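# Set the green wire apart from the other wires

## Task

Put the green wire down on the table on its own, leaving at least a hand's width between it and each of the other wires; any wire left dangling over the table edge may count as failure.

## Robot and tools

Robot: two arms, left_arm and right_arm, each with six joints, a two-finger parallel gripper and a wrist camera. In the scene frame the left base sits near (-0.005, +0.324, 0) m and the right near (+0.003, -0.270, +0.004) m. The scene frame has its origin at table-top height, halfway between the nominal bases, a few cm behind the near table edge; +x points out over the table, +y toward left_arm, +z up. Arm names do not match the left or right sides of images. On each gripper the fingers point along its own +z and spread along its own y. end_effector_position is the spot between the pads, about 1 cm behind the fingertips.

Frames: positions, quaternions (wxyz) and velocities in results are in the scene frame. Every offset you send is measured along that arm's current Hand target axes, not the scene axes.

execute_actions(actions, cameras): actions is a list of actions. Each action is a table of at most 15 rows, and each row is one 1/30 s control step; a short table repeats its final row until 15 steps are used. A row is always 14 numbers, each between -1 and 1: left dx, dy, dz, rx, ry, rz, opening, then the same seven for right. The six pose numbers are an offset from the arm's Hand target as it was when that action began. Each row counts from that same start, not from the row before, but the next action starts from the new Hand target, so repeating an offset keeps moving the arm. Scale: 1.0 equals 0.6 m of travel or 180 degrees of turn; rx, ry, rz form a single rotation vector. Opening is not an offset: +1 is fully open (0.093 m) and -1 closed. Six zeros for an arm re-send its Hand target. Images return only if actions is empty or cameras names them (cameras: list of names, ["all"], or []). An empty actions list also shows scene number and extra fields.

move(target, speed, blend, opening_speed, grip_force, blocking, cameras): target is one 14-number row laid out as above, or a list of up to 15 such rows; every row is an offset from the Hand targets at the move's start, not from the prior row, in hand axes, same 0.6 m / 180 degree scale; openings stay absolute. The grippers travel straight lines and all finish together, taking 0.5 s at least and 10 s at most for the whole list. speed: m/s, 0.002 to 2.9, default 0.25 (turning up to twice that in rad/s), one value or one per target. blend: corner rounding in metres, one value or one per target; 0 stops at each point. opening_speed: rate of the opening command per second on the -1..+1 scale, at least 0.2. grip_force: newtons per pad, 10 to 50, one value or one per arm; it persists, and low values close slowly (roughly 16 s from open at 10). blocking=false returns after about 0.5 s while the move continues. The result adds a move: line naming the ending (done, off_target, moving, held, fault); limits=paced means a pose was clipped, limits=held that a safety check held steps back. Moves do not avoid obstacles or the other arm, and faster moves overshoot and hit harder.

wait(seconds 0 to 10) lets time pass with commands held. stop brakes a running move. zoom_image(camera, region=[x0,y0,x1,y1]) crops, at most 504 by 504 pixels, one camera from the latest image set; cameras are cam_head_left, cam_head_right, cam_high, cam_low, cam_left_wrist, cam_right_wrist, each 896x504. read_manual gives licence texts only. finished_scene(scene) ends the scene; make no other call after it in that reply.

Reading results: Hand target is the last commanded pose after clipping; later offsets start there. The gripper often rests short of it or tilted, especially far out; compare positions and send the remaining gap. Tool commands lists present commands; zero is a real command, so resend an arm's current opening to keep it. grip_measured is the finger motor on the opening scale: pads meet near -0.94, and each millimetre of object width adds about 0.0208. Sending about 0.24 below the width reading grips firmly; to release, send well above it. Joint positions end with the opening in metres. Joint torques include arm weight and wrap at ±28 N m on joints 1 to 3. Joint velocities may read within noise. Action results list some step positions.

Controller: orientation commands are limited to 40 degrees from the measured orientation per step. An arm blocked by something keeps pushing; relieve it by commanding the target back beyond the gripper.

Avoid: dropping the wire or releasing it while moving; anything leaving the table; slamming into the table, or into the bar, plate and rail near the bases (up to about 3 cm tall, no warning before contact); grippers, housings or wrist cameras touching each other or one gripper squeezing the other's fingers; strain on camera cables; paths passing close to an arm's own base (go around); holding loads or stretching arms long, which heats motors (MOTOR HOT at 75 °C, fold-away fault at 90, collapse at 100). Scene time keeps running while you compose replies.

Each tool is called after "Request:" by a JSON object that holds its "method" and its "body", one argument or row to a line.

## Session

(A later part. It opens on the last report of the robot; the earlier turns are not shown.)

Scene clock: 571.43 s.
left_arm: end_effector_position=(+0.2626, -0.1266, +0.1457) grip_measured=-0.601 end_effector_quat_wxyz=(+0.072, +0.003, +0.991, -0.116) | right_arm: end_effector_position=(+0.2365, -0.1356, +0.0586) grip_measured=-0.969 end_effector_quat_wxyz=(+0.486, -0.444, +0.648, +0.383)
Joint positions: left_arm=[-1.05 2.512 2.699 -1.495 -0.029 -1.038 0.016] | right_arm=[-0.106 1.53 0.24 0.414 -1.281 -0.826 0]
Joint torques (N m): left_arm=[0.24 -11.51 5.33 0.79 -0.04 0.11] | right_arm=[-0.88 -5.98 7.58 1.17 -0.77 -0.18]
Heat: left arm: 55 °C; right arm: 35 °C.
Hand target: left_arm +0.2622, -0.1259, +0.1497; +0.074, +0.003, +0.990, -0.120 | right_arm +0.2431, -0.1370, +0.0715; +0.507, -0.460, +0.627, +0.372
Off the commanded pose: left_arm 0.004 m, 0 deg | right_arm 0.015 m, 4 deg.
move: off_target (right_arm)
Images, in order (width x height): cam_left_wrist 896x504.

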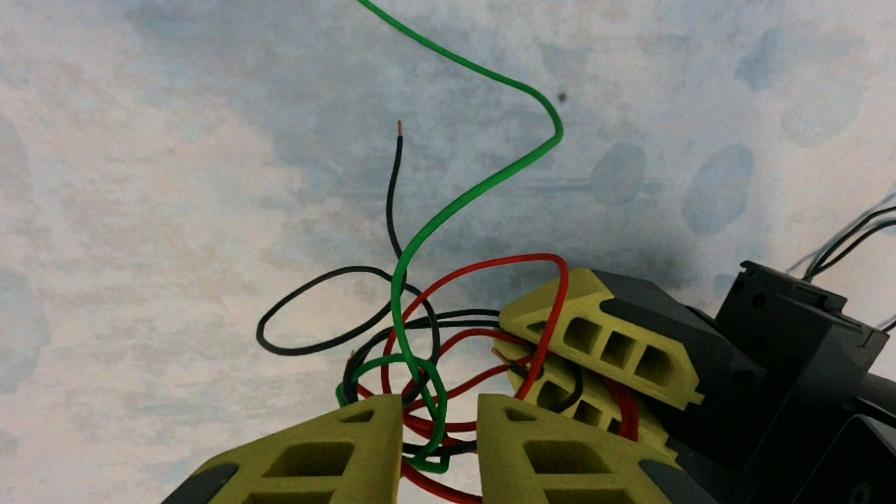

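Request:
{"method": "move", "body": {
  "target": [0, 0, 0.035, 0, 0, 0, -0.6, 0, 0, 0, 0, 0, 0, -1],
  "speed": 0.06,
  "cameras": ["cam_left_wrist", "cam_right_wrist"]
}}

Scene clock: 576.33 s.
left_arm: end_effector_position=(+0.2650, -0.1323, +0.1100) grip_measured=-0.601 end_effector_quat_wxyz=(+0.065, +0.003, +0.992, -0.104) | right_arm: end_effector_position=(+0.2360, -0.1356, +0.0582) grip_measured=-0.969 end_effector_quat_wxyz=(+0.484, -0.443, +0.649, +0.384)
Joint positions: left_arm=[-1.05 2.512 2.556 -1.38 -0.029 -1.038 0.016] | right_arm=[-0.106 1.53 0.24 0.409 -1.281 -0.827 0]
Joint torques (N m): left_arm=[0.32 -14.13 5.48 0.69 -0.04 0.12] | right_arm=[-0.96 -5.93 7.51 1.22 -0.8 -0.18]
Heat: left arm: 55 °C; right arm: 35 °C.
Hand target: left_arm +0.2652, -0.1309, +0.1295; +0.074, +0.003, +0.990, -0.120 | right_arm +0.2431, -0.1370, +0.0715; +0.507, -0.460, +0.627, +0.372
Off the commanded pose: left_arm 0.020 m, 2 deg | right_arm 0.015 m, 4 deg.
move: off_target (left_arm, right_arm)
Images, in order (width x height): cam_left_wrist 896x504, cam_right_wrist 896x504.

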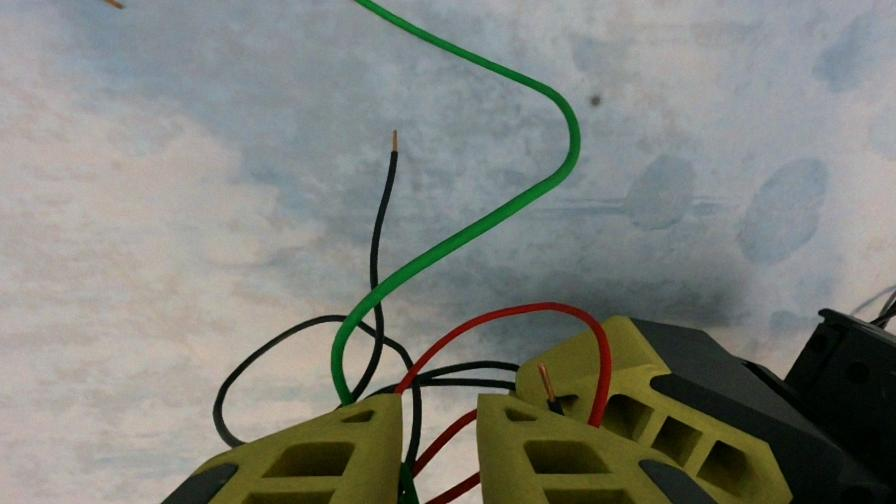

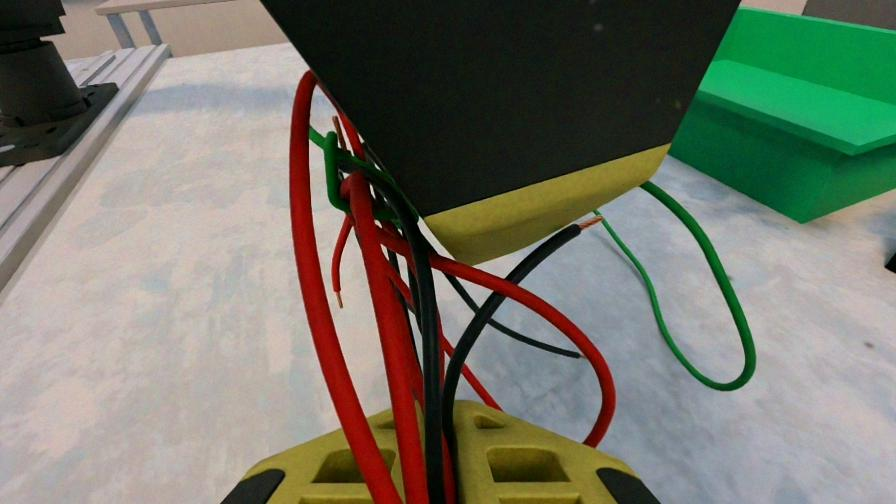

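Request:
{"method": "zoom_image", "body": {
  "camera": "cam_left_wrist",
  "region": [300, 330, 620, 504]
}}

Request:
{"method": "zoom_image", "body": {
  "camera": "cam_right_wrist",
  "region": [270, 60, 500, 240]
}}

Scaled by 1.575 from the camera's 896x504 image, which has a finer 1280x720 frame.

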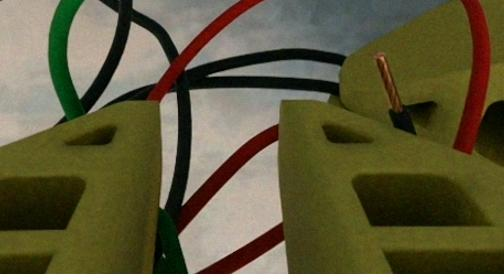

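Scaled by 2.191 from the camera's 896x504 image, which has a finer 1280x720 frame.

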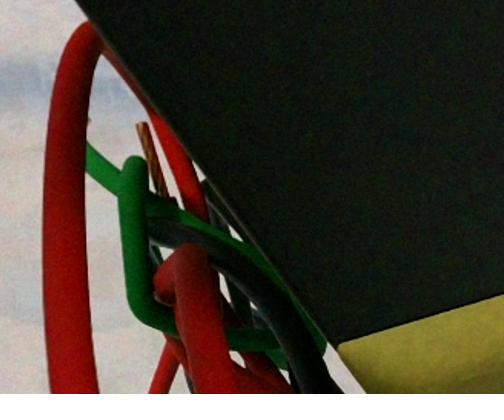

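Request:
{"method": "zoom_image", "body": {
  "camera": "cam_left_wrist",
  "region": [380, 380, 500, 504]
}}

Request:
{"method": "zoom_image", "body": {
  "camera": "cam_right_wrist",
  "region": [300, 90, 440, 240]
}}

Scaled by 4.065 from the camera's 896x504 image, which has a finer 1280x720 frame.

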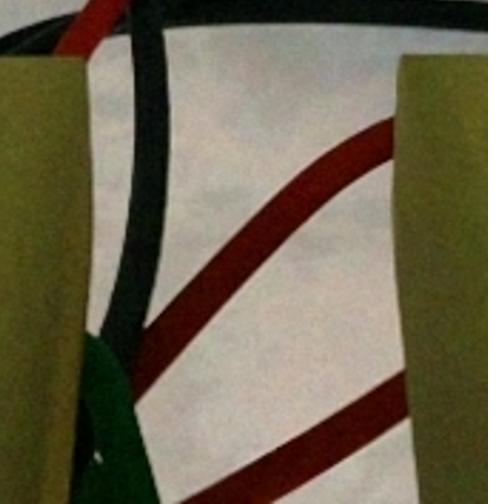

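Scaled by 3.360 from the camera's 896x504 image, which has a finer 1280x720 frame.

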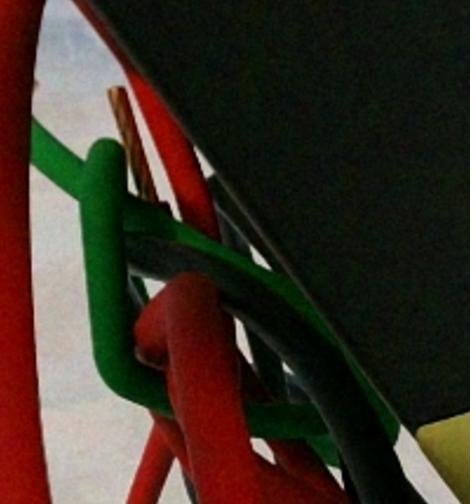

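Request:
{"method": "move", "body": {
  "target": [
    [-0.0044, -0.0071, -0.0288, 0, 0, 0, -0.6, 0, 0, 0, 0, 0, 0, -1],
    [0.0202, -0.0012, -0.034, 0, 0, 0, -0.6, 0, 0, 0, 0, 0, 0, -1]
  ],
  "speed": 0.06,
  "cameras": ["cam_left_wrist", "cam_right_wrist"]
}}

Scene clock: 598.47 s.
left_arm: end_effector_position=(+0.2561, -0.1253, +0.1278) grip_measured=-0.601 end_effector_quat_wxyz=(+0.064, +0.005, +0.993, -0.103) | right_arm: end_effector_position=(+0.2360, -0.1356, +0.0582) grip_measured=-0.969 end_effector_quat_wxyz=(+0.485, -0.443, +0.649, +0.384)
Joint positions: left_arm=[-1.059 2.47 2.552 -1.422 -0.029 -1.043 0.016] | right_arm=[-0.106 1.53 0.24 0.409 -1.281 -0.827 0]
Joint torques (N m): left_arm=[-0.88 -13.93 5.48 0.67 -0.1 -0.06] | right_arm=[-0.9 -5.89 7.51 1.21 -0.8 -0.17]
Heat: left arm: 60 °C; right arm: 36 °C.
Hand target: left_arm +0.2503, -0.1269, +0.1475; +0.074, +0.003, +0.990, -0.120 | right_arm +0.2431, -0.1370, +0.0715; +0.507, -0.460, +0.627, +0.372
Off the commanded pose: left_arm 0.021 m, 2 deg | right_arm 0.015 m, 4 deg.
move: off_target (left_arm, right_arm)
Images, in order (width x height): cam_left_wrist 896x504, cam_right_wrist 896x504.

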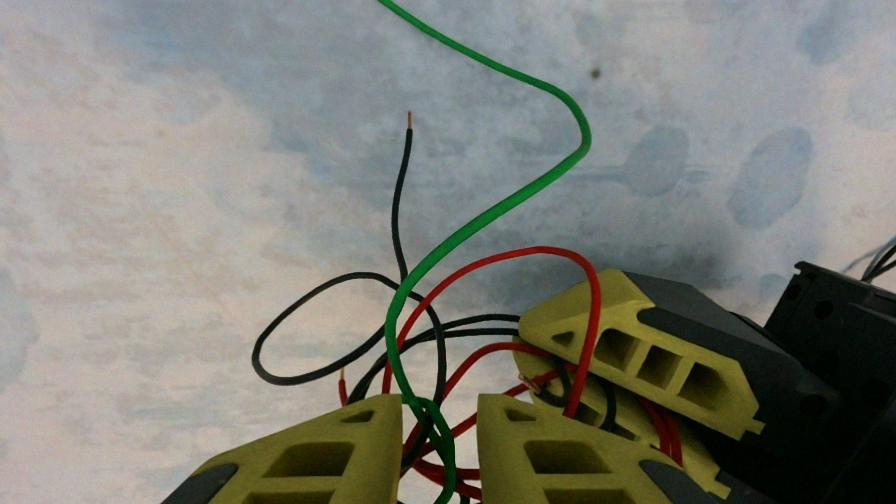

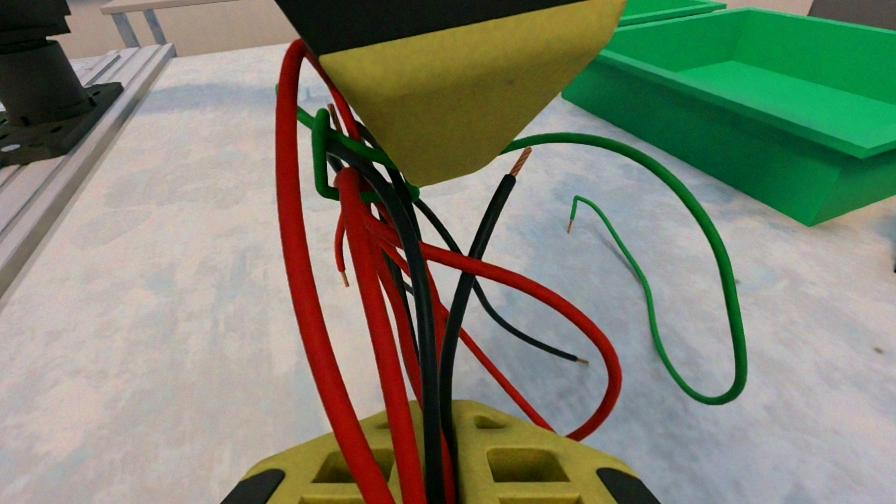

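Request:
{"method": "zoom_image", "body": {
  "camera": "cam_left_wrist",
  "region": [360, 364, 520, 504]
}}

Request:
{"method": "zoom_image", "body": {
  "camera": "cam_right_wrist",
  "region": [270, 70, 450, 220]
}}

Scaled by 3.150 from the camera's 896x504 image, which has a finer 1280x720 frame.

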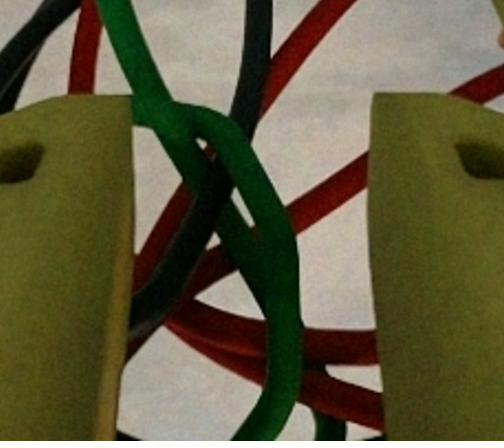

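Scaled by 2.800 from the camera's 896x504 image, which has a finer 1280x720 frame.

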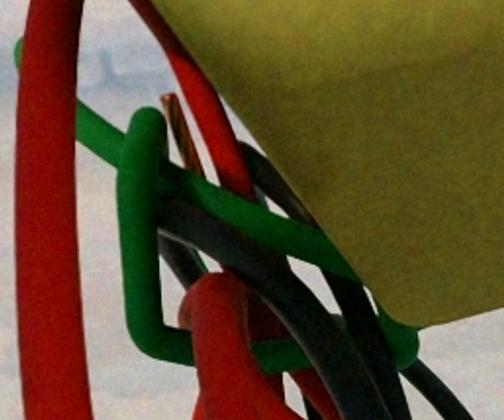

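Request:
{"method": "zoom_image", "body": {
  "camera": "cam_left_wrist",
  "region": [390, 380, 490, 480]
}}

Request:
{"method": "zoom_image", "body": {
  "camera": "cam_right_wrist",
  "region": [300, 90, 400, 190]
}}

Request:
{"method": "zoom_image", "body": {
  "camera": "cam_right_wrist",
  "region": [320, 380, 480, 504]
}}

Scaled by 5.040 from the camera's 896x504 image, which has a finer 1280x720 frame.

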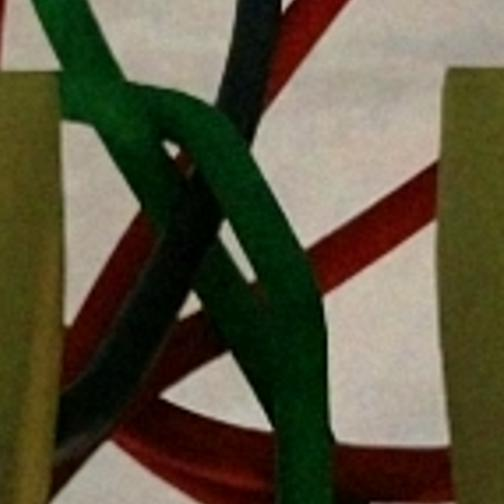

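Scaled by 5.040 from the camera's 896x504 image, which has a finer 1280x720 frame.

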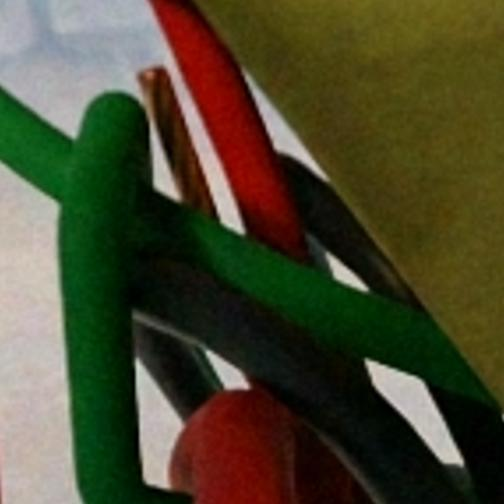

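Scaled by 3.150 from the camera's 896x504 image, which has a finer 1280x720 frame.

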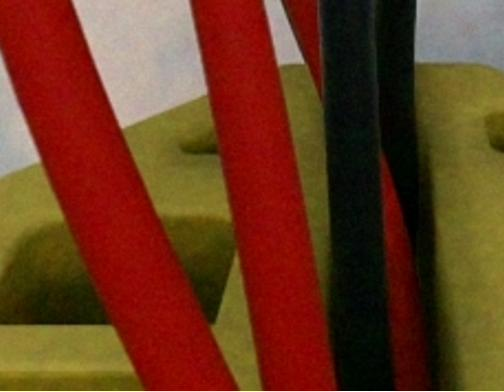

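Request:
{"method": "move", "body": {
  "target": [
    [0.0137, 0.0033, 0.0127, 0, 0, 0, -0.6, 0, 0, 0, 0, 0, 0, -1],
    [0.0137, 0.0033, 0.0127, 0, 0, 0, -1, 0, 0, 0, 0, 0, 0, -1]
  ],
  "speed": 0.06,
  "cameras": ["cam_left_wrist", "cam_right_wrist"]
}}

Scene clock: 622.47 s.
left_arm: end_effector_position=(+0.2494, -0.1251, +0.1189) grip_measured=-0.986 end_effector_quat_wxyz=(+0.063, +0.004, +0.993, -0.104) | right_arm: end_effector_position=(+0.2360, -0.1356, +0.0582) grip_measured=-0.969 end_effector_quat_wxyz=(+0.485, -0.443, +0.649, +0.384)
Joint positions: left_arm=[-1.07 2.415 2.414 -1.339 -0.029 -1.056 0] | right_arm=[-0.106 1.53 0.24 0.409 -1.281 -0.828 0]
Joint torques (N m): left_arm=[-1.05 -13.83 5.53 0.71 -0.14 -0.05] | right_arm=[-0.87 -5.83 7.56 1.21 -0.78 -0.18]
Heat: left arm: 71 °C; right arm: 36 °C.
Hand target: left_arm +0.2433, -0.1268, +0.1385; +0.074, +0.003, +0.990, -0.120 | right_arm +0.2431, -0.1370, +0.0715; +0.507, -0.460, +0.627, +0.372
Off the commanded pose: left_arm 0.021 m, 2 deg | right_arm 0.015 m, 4 deg.
move: off_target (left_arm, right_arm); target 2's new opening was sent with left_arm's hand 0.021 m and 2 deg from that target
Images, in order (width x height): cam_left_wrist 896x504, cam_right_wrist 896x504.

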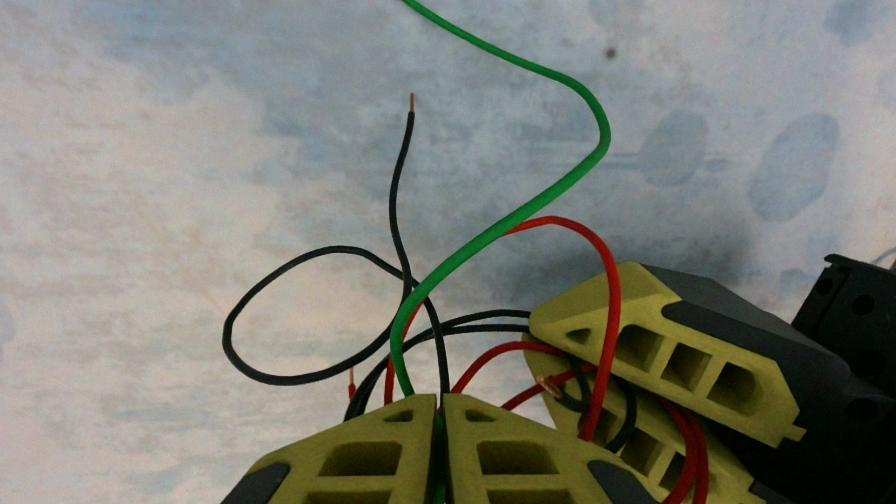

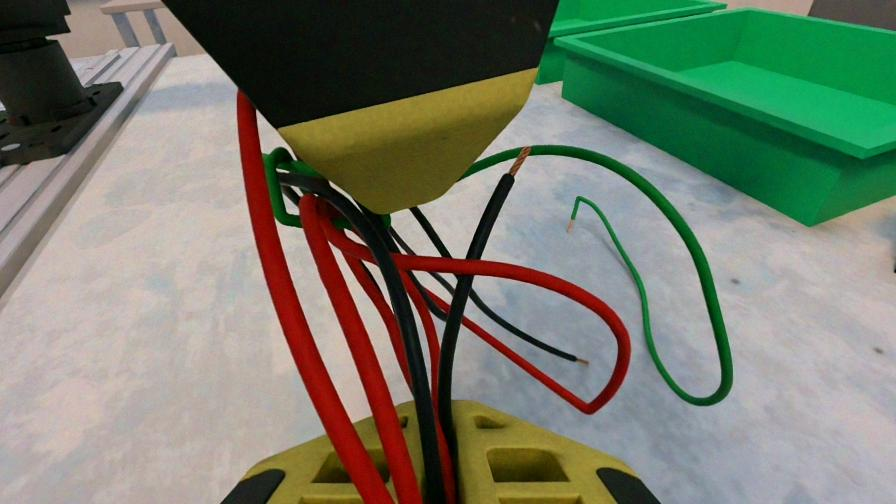

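Request:
{"method": "move", "body": {
  "target": [-0.0151, 0.0087, -0.104, 0, 0, 0, -1, 0, 0, 0, 0, 0, 0, -1],
  "speed": 0.08,
  "cameras": ["cam_left_wrist", "cam_right_wrist"]
}}

Scene clock: 625.43 s.
left_arm: end_effector_position=(+0.2483, -0.1203, +0.1811) grip_measured=-0.986 end_effector_quat_wxyz=(+0.081, +0.003, +0.987, -0.137) | right_arm: end_effector_position=(+0.2366, -0.1343, +0.0657) grip_measured=-0.969 end_effector_quat_wxyz=(+0.493, -0.449, +0.636, +0.390)
Joint positions: left_arm=[-1.07 2.414 2.657 -1.507 -0.029 -1.056 0] | right_arm=[-0.106 1.519 0.249 0.409 -1.31 -0.828 0]
Joint torques (N m): left_arm=[0.39 -12.03 9.33 0.08 -0.1 0.13] | right_arm=[-0.96 -5.05 6.89 1.16 -0.49 -0.15]
Heat: left arm: 71 °C; right arm: 36 °C.
Hand target: left_arm +0.2433, -0.1068, +0.1985; +0.074, +0.003, +0.990, -0.120 | right_arm +0.2431, -0.1370, +0.0715; +0.507, -0.460, +0.627, +0.372
Off the commanded pose: left_arm 0.023 m, 2 deg | right_arm 0.009 m, 3 deg.
joint sent to its limit (left arm) — joint 4 (wrist pitch), lower limit. The joint targets still meet the commanded pose.
move: off_target (left_arm, right_arm)
Images, in order (width x height): cam_left_wrist 896x504, cam_right_wrist 896x504.

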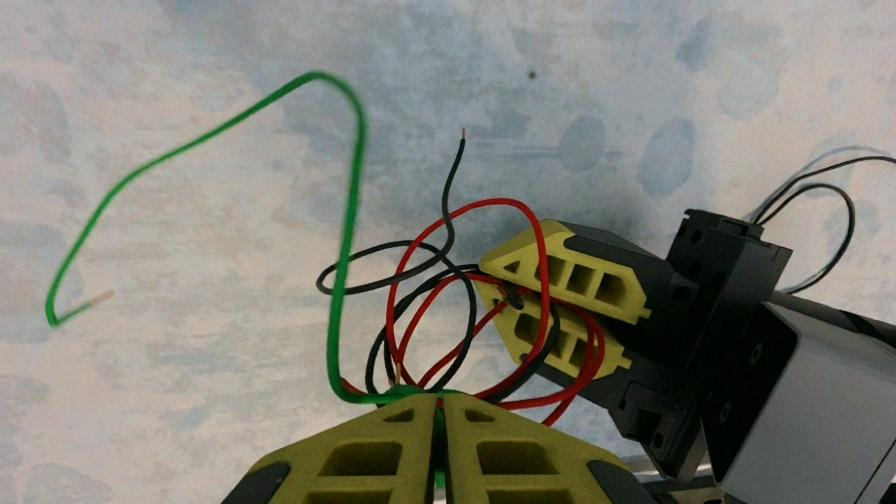

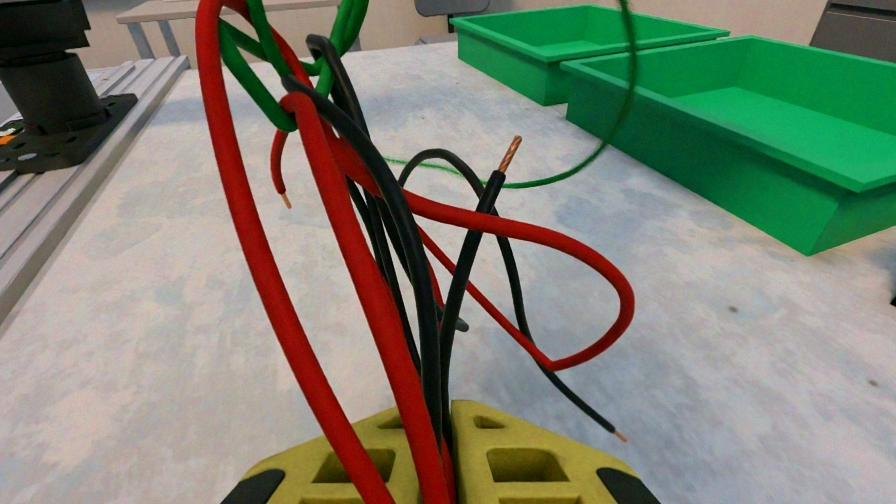

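Request:
{"method": "zoom_image", "body": {
  "camera": "cam_right_wrist",
  "region": [180, 0, 400, 140]
}}

Request:
{"method": "zoom_image", "body": {
  "camera": "cam_left_wrist",
  "region": [310, 360, 500, 504]
}}

Scaled by 2.291 from the camera's 896x504 image, which has a finer 1280x720 frame.

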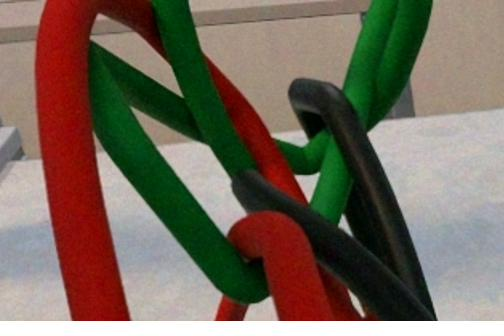

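Scaled by 2.653 from the camera's 896x504 image, which has a finer 1280x720 frame.

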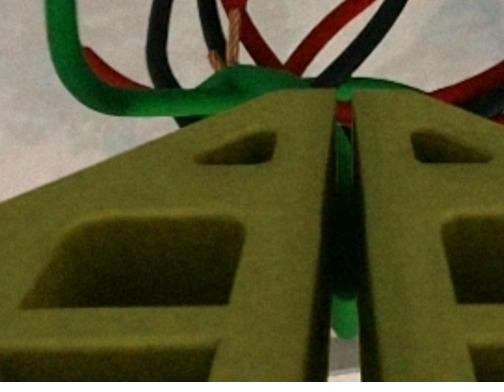

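Request:
{"method": "wait", "body": {
  "seconds": 0.1,
  "cameras": ["cam_right_wrist", "cam_left_wrist", "cam_high", "cam_head_left"]
}}

Request:
{"method": "zoom_image", "body": {
  "camera": "cam_right_wrist",
  "region": [180, 0, 400, 140]
}}

Request:
{"method": "zoom_image", "body": {
  "camera": "cam_high",
  "region": [400, 180, 620, 400]
}}

Scene clock: 629.63 s.
left_arm: end_effector_position=(+0.2483, -0.1203, +0.1811) grip_measured=-0.986 end_effector_quat_wxyz=(+0.081, +0.003, +0.987, -0.137) | right_arm: end_effector_position=(+0.2367, -0.1343, +0.0657) grip_measured=-0.969 end_effector_quat_wxyz=(+0.493, -0.449, +0.636, +0.389)
Joint positions: left_arm=[-1.07 2.414 2.657 -1.507 -0.029 -1.056 0] | right_arm=[-0.106 1.519 0.249 0.409 -1.309 -0.828 0]
Joint torques (N m): left_arm=[0.4 -11.95 9.36 0.08 -0.1 0.13] | right_arm=[-0.96 -4.98 6.86 1.2 -0.49 -0.16]
Heat: left arm: 71 °C; right arm: 35 °C.
Hand target: left_arm +0.2433, -0.1068, +0.1985; +0.074, +0.003, +0.990, -0.120 | right_arm +0.2431, -0.1370, +0.0715; +0.507, -0.460, +0.627, +0.372
Tool commands: left_gripper/opening=-1.0 right_gripper/opening=-1.0
Off the commanded pose: left_arm 0.023 m, 2 deg | right_arm 0.009 m, 3 deg.
wait: 0.10 s; at rest from the start
Images, in order (width x height): cam_head_left 896x504, cam_high 896x504, cam_left_wrist 896x504, cam_right_wrist 896x504.

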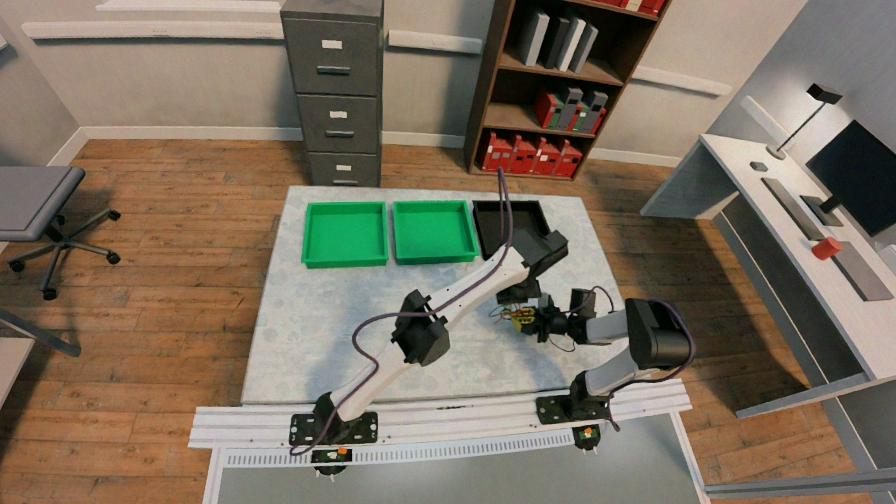

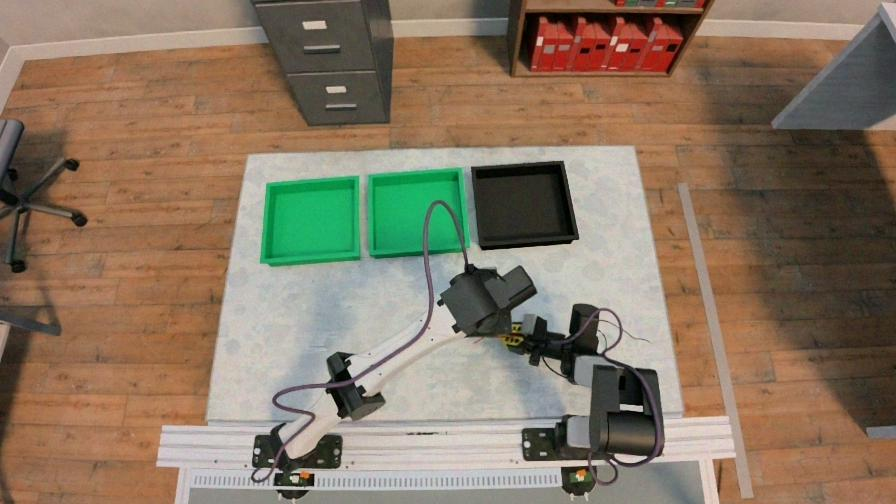

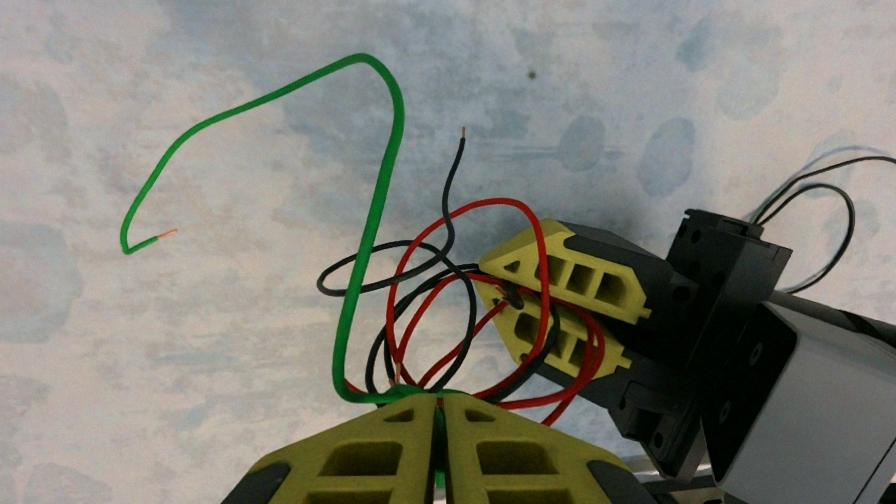

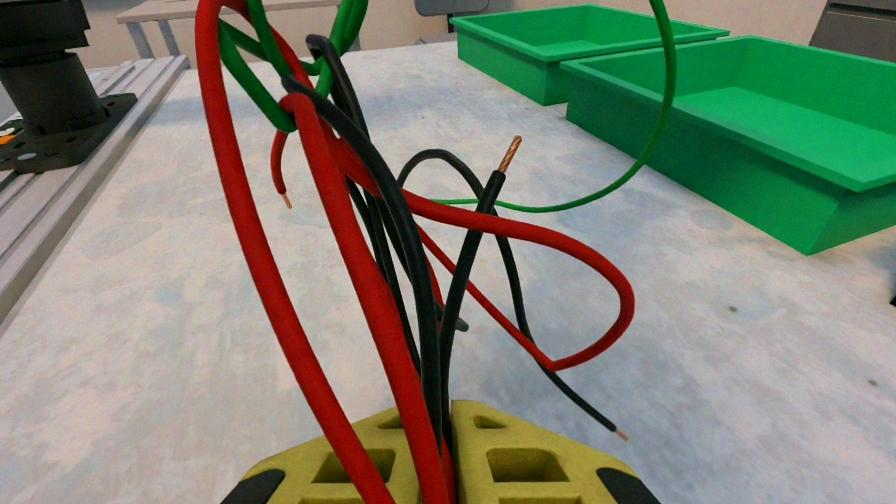

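Scaled by 2.291 from the camera's 896x504 image, which has a finer 1280x720 frame.

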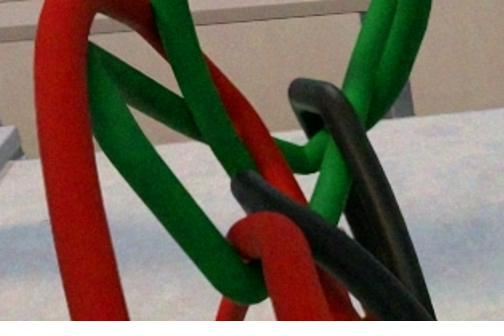

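Scaled by 2.291 from the camera's 896x504 image, which has a finer 1280x720 frame.

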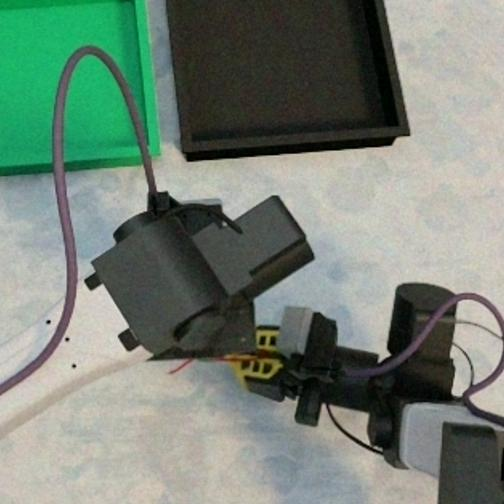

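Request:
{"method": "move", "body": {
  "target": [-0.0684, -0.0024, -0.0063, 0, 0, 0, -1, 0, 0, 0, 0, 0, 0, -1],
  "speed": 0.06,
  "cameras": ["cam_left_wrist", "cam_right_wrist"]
}}

Request:
{"method": "zoom_image", "body": {
  "camera": "cam_right_wrist",
  "region": [180, 0, 460, 180]
}}

Request:
{"method": "zoom_image", "body": {
  "camera": "cam_left_wrist",
  "region": [310, 330, 540, 504]
}}

Scene clock: 635.47 s.
left_arm: end_effector_position=(+0.2871, -0.1185, +0.2026) grip_measured=-0.986 end_effector_quat_wxyz=(+0.110, -0.003, +0.978, -0.179) | right_arm: end_effector_position=(+0.2370, -0.1345, +0.0653) grip_measured=-0.969 end_effector_quat_wxyz=(+0.493, -0.448, +0.637, +0.388)
Joint positions: left_arm=[-1 2.464 2.812 -1.507 -0.012 -1 0] | right_arm=[-0.106 1.519 0.249 0.409 -1.306 -0.828 0]
Joint torques (N m): left_arm=[0.68 -10.14 9.8 0.29 0 0.3] | right_arm=[-0.94 -5.11 6.87 1.17 -0.52 -0.15]
Heat: left arm: 70 °C; right arm: 35 °C.
Hand target: left_arm +0.2832, -0.1069, +0.2085; +0.074, +0.003, +0.990, -0.120 | right_arm +0.2431, -0.1370, +0.0715; +0.507, -0.460, +0.627, +0.372
Off the commanded pose: left_arm 0.014 m, 8 deg | right_arm 0.009 m, 3 deg.
joint sent to its limit (left arm) — joint 4 (wrist pitch), lower limit. The joint targets are off in orientation, not in position.
move: off_target (left_arm, right_arm)
Images, in order (width x height): cam_left_wrist 896x504, cam_right_wrist 896x504.

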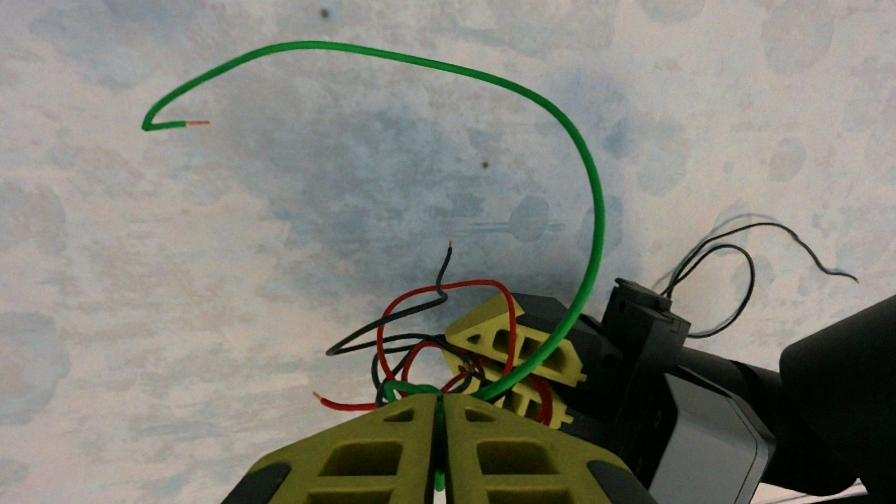

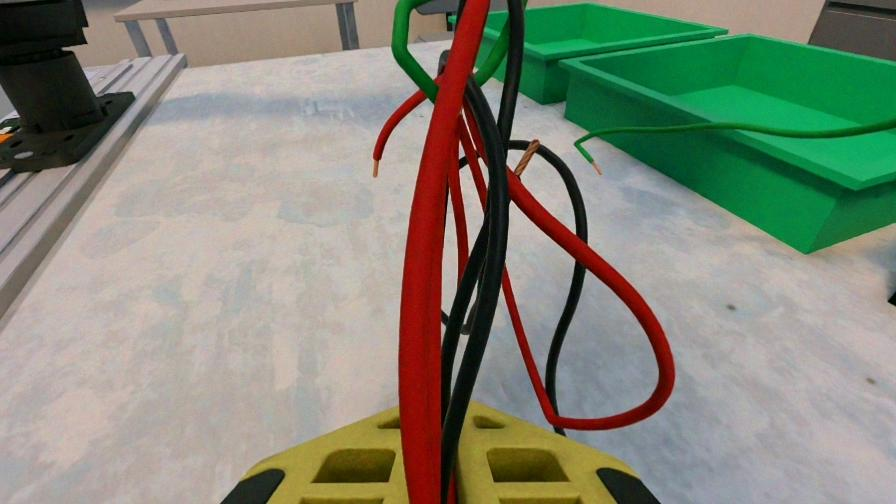

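Scaled by 1.800 from the camera's 896x504 image, which has a finer 1280x720 frame.

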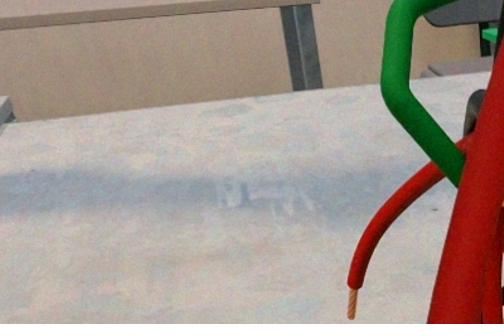

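Scaled by 2.191 from the camera's 896x504 image, which has a finer 1280x720 frame.

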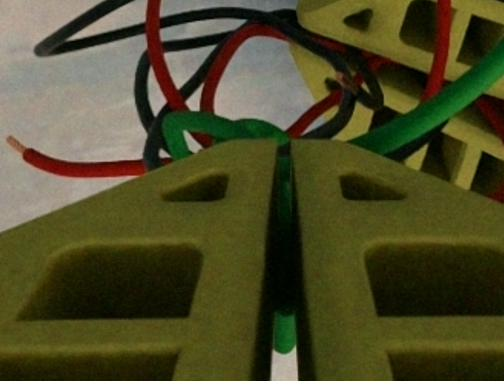

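Request:
{"method": "move", "body": {
  "target": [0.0098, 0.0158, 0.064, 0, 0, 0, -1, 0, 0, 0, 0, 0, 0, -1],
  "speed": 0.08,
  "cameras": ["cam_left_wrist", "cam_right_wrist"]
}}

Request:
{"method": "zoom_image", "body": {
  "camera": "cam_right_wrist",
  "region": [320, 0, 560, 180]
}}

Request:
{"method": "zoom_image", "body": {
  "camera": "cam_left_wrist",
  "region": [310, 330, 540, 504]
}}

Scene clock: 638.40 s.
left_arm: end_effector_position=(+0.2887, -0.1223, +0.1747) grip_measured=-0.986 end_effector_quat_wxyz=(+0.095, -0.002, +0.983, -0.157) | right_arm: end_effector_position=(+0.2377, -0.1350, +0.0642) grip_measured=-0.969 end_effector_quat_wxyz=(+0.492, -0.448, +0.639, +0.385)
Joint positions: left_arm=[-1 2.518 2.812 -1.507 -0.011 -0.998 0] | right_arm=[-0.106 1.519 0.249 0.409 -1.298 -0.828 0]
Joint torques (N m): left_arm=[0.8 -10.41 6.02 0.18 -0.04 0.26] | right_arm=[-0.79 -5 6.9 1.2 -0.6 -0.16]
Heat: left arm: 69 °C; right arm: 35 °C.
Hand target: left_arm +0.2832, -0.1068, +0.1685; +0.074, +0.003, +0.990, -0.120 | right_arm +0.2431, -0.1370, +0.0715; +0.507, -0.460, +0.627, +0.372
Off the commanded pose: left_arm 0.018 m, 5 deg | right_arm 0.009 m, 3 deg.
joint sent to its limit (left arm) — joint 4 (wrist pitch), lower limit. The joint targets still meet the commanded pose.
move: off_target (left_arm, right_arm)
Images, in order (width x height): cam_left_wrist 896x504, cam_right_wrist 896x504.

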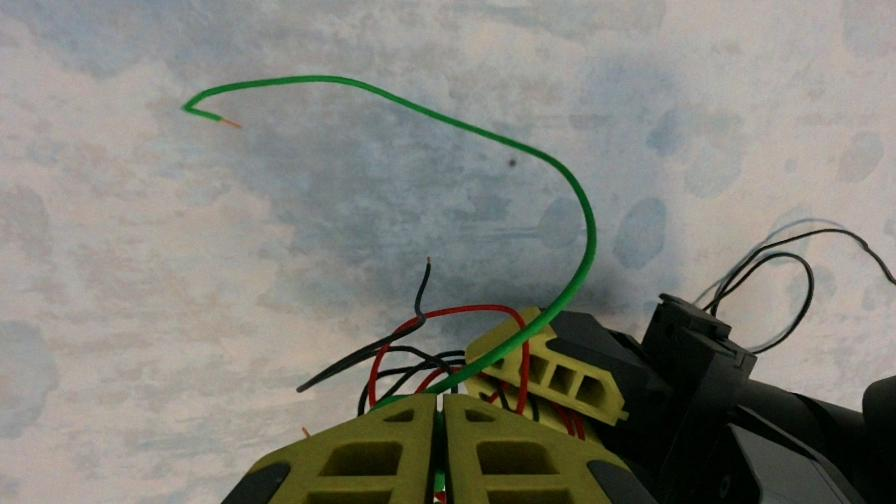

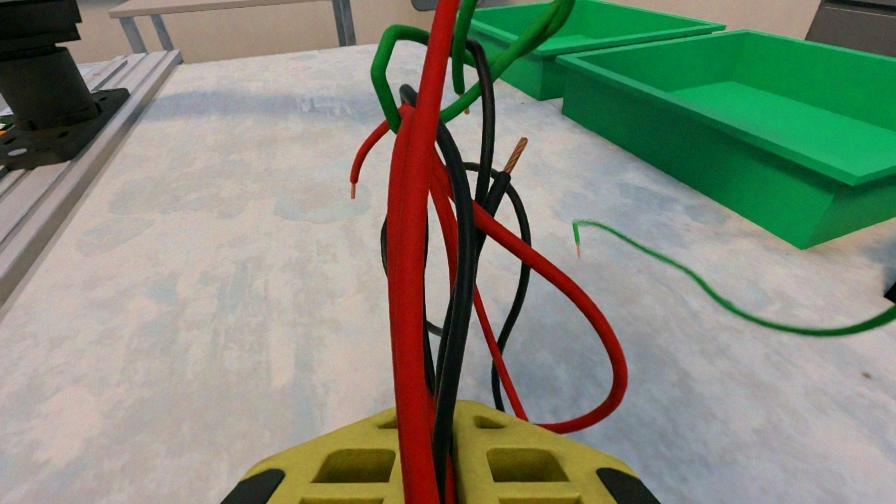

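Scaled by 2.100 from the camera's 896x504 image, which has a finer 1280x720 frame.

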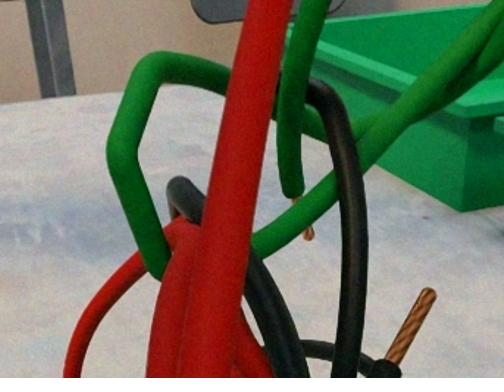

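Scaled by 2.191 from the camera's 896x504 image, which has a finer 1280x720 frame.

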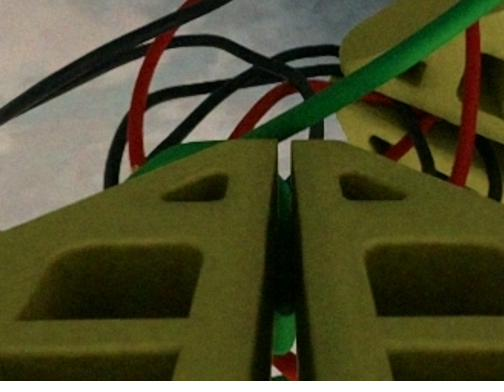

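Request:
{"method": "move", "body": {
  "target": [
    [0.0486, 0.0109, 0.0419, 0, 0, 0, -1, 0, 0, 0, 0, 0, 0, -1],
    [0.0486, 0.0109, 0.0419, 0, 0, 0, -0.5, 0, 0, 0, 0, 0, 0, -1],
    [-0.0102, 0.0166, -0.072, 0, 0, 0, -0.5, 0, 0, 0, 0, 0, 0, -1]
  ],
  "speed": [0.08, 0.08, 0.1],
  "cameras": ["cam_left_wrist", "cam_right_wrist"]
}}

Request:
{"method": "zoom_image", "body": {
  "camera": "cam_right_wrist",
  "region": [240, 30, 520, 240]
}}

Request:
{"method": "zoom_image", "body": {
  "camera": "cam_left_wrist",
  "region": [310, 250, 630, 504]
}}

Scene clock: 646.70 s.
left_arm: end_effector_position=(+0.2893, -0.0977, +0.2022) grip_measured=-0.501 end_effector_quat_wxyz=(+0.101, -0.004, +0.982, -0.158) | right_arm: end_effector_position=(+0.2382, -0.1353, +0.0635) grip_measured=-0.969 end_effector_quat_wxyz=(+0.492, -0.448, +0.641, +0.383)
Joint positions: left_arm=[-0.974 2.394 2.697 -1.507 -0.011 -0.977 0.021] | right_arm=[-0.106 1.519 0.249 0.408 -1.293 -0.828 0]
Joint torques (N m): left_arm=[0.54 -10.07 9.44 0.2 0.03 0.25] | right_arm=[-1.05 -4.98 6.84 1.22 -0.63 -0.16]
Heat: left arm: 67 °C; right arm: 35 °C.
Hand target: left_arm +0.2833, -0.0867, +0.2087; +0.074, +0.003, +0.990, -0.120 | right_arm +0.2431, -0.1370, +0.0715; +0.507, -0.460, +0.627, +0.372
Off the commanded pose: left_arm 0.014 m, 5 deg | right_arm 0.010 m, 3 deg.
joint sent to its limit (left arm) — joint 4 (wrist pitch), lower limit. The joint targets are off in orientation, not in position.
move: off_target (left_arm, right_arm); target 2's new opening was sent with left_arm's hand 0.018 m and 2 deg from that target
Images, in order (width x height): cam_left_wrist 896x504, cam_right_wrist 896x504.

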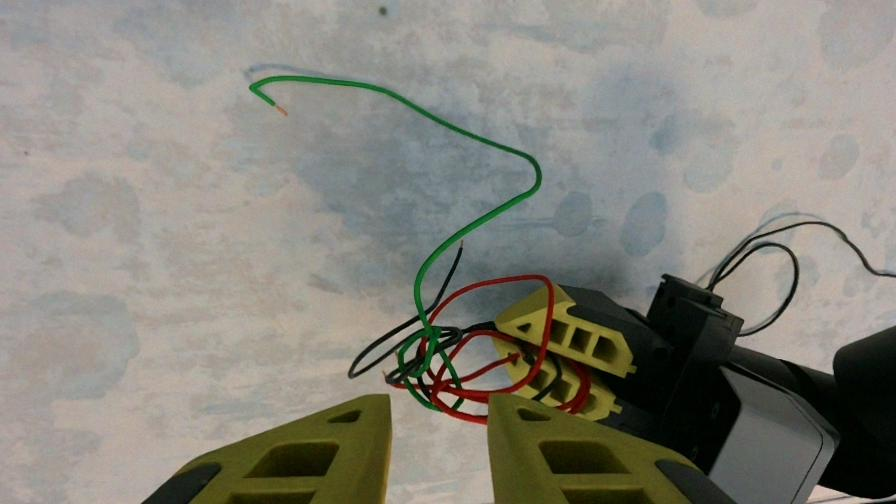

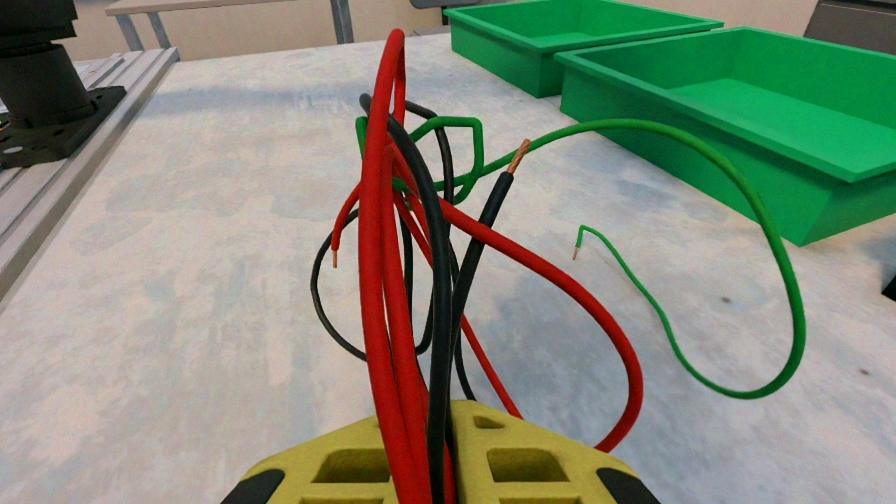

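Scaled by 1.800 from the camera's 896x504 image, which has a finer 1280x720 frame.

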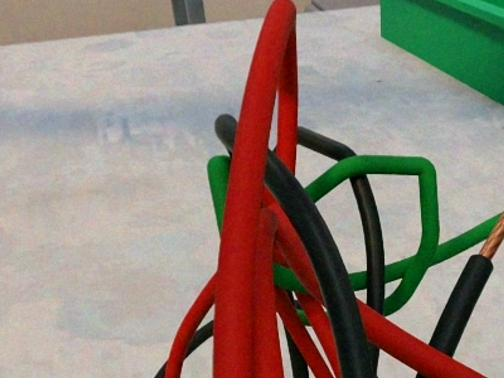

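Scaled by 1.575 from the camera's 896x504 image, which has a finer 1280x720 frame.

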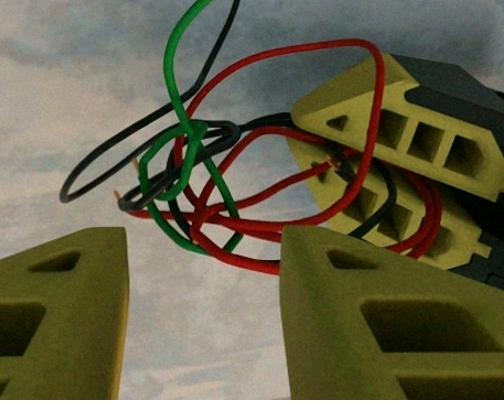

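Request:
{"method": "zoom_image", "body": {
  "camera": "cam_left_wrist",
  "region": [370, 300, 490, 430]
}}

Request:
{"method": "zoom_image", "body": {
  "camera": "cam_right_wrist",
  "region": [340, 90, 520, 220]
}}

Scaled by 3.877 from the camera's 896x504 image, which has a finer 1280x720 frame.

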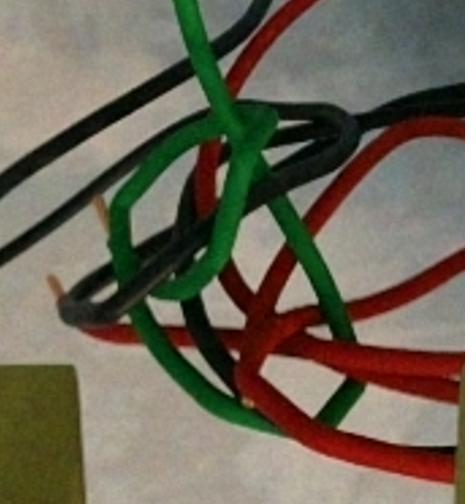

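Scaled by 2.800 from the camera's 896x504 image, which has a finer 1280x720 frame.

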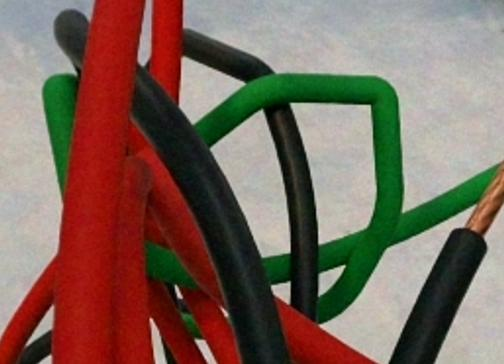

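Request:
{"method": "zoom_image", "body": {
  "camera": "cam_left_wrist",
  "region": [380, 320, 450, 390]
}}

Request:
{"method": "zoom_image", "body": {
  "camera": "cam_right_wrist",
  "region": [370, 160, 490, 220]
}}

Scaled by 7.200 from the camera's 896x504 image, which has a finer 1280x720 frame.

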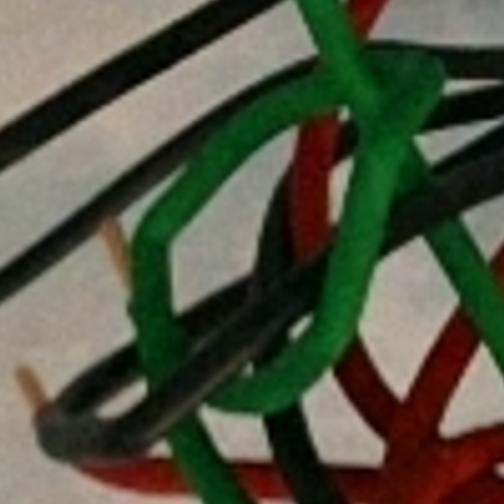

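Scaled by 4.200 from the camera's 896x504 image, which has a finer 1280x720 frame.

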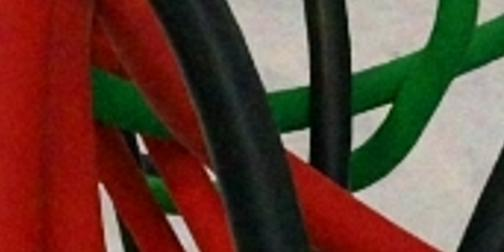

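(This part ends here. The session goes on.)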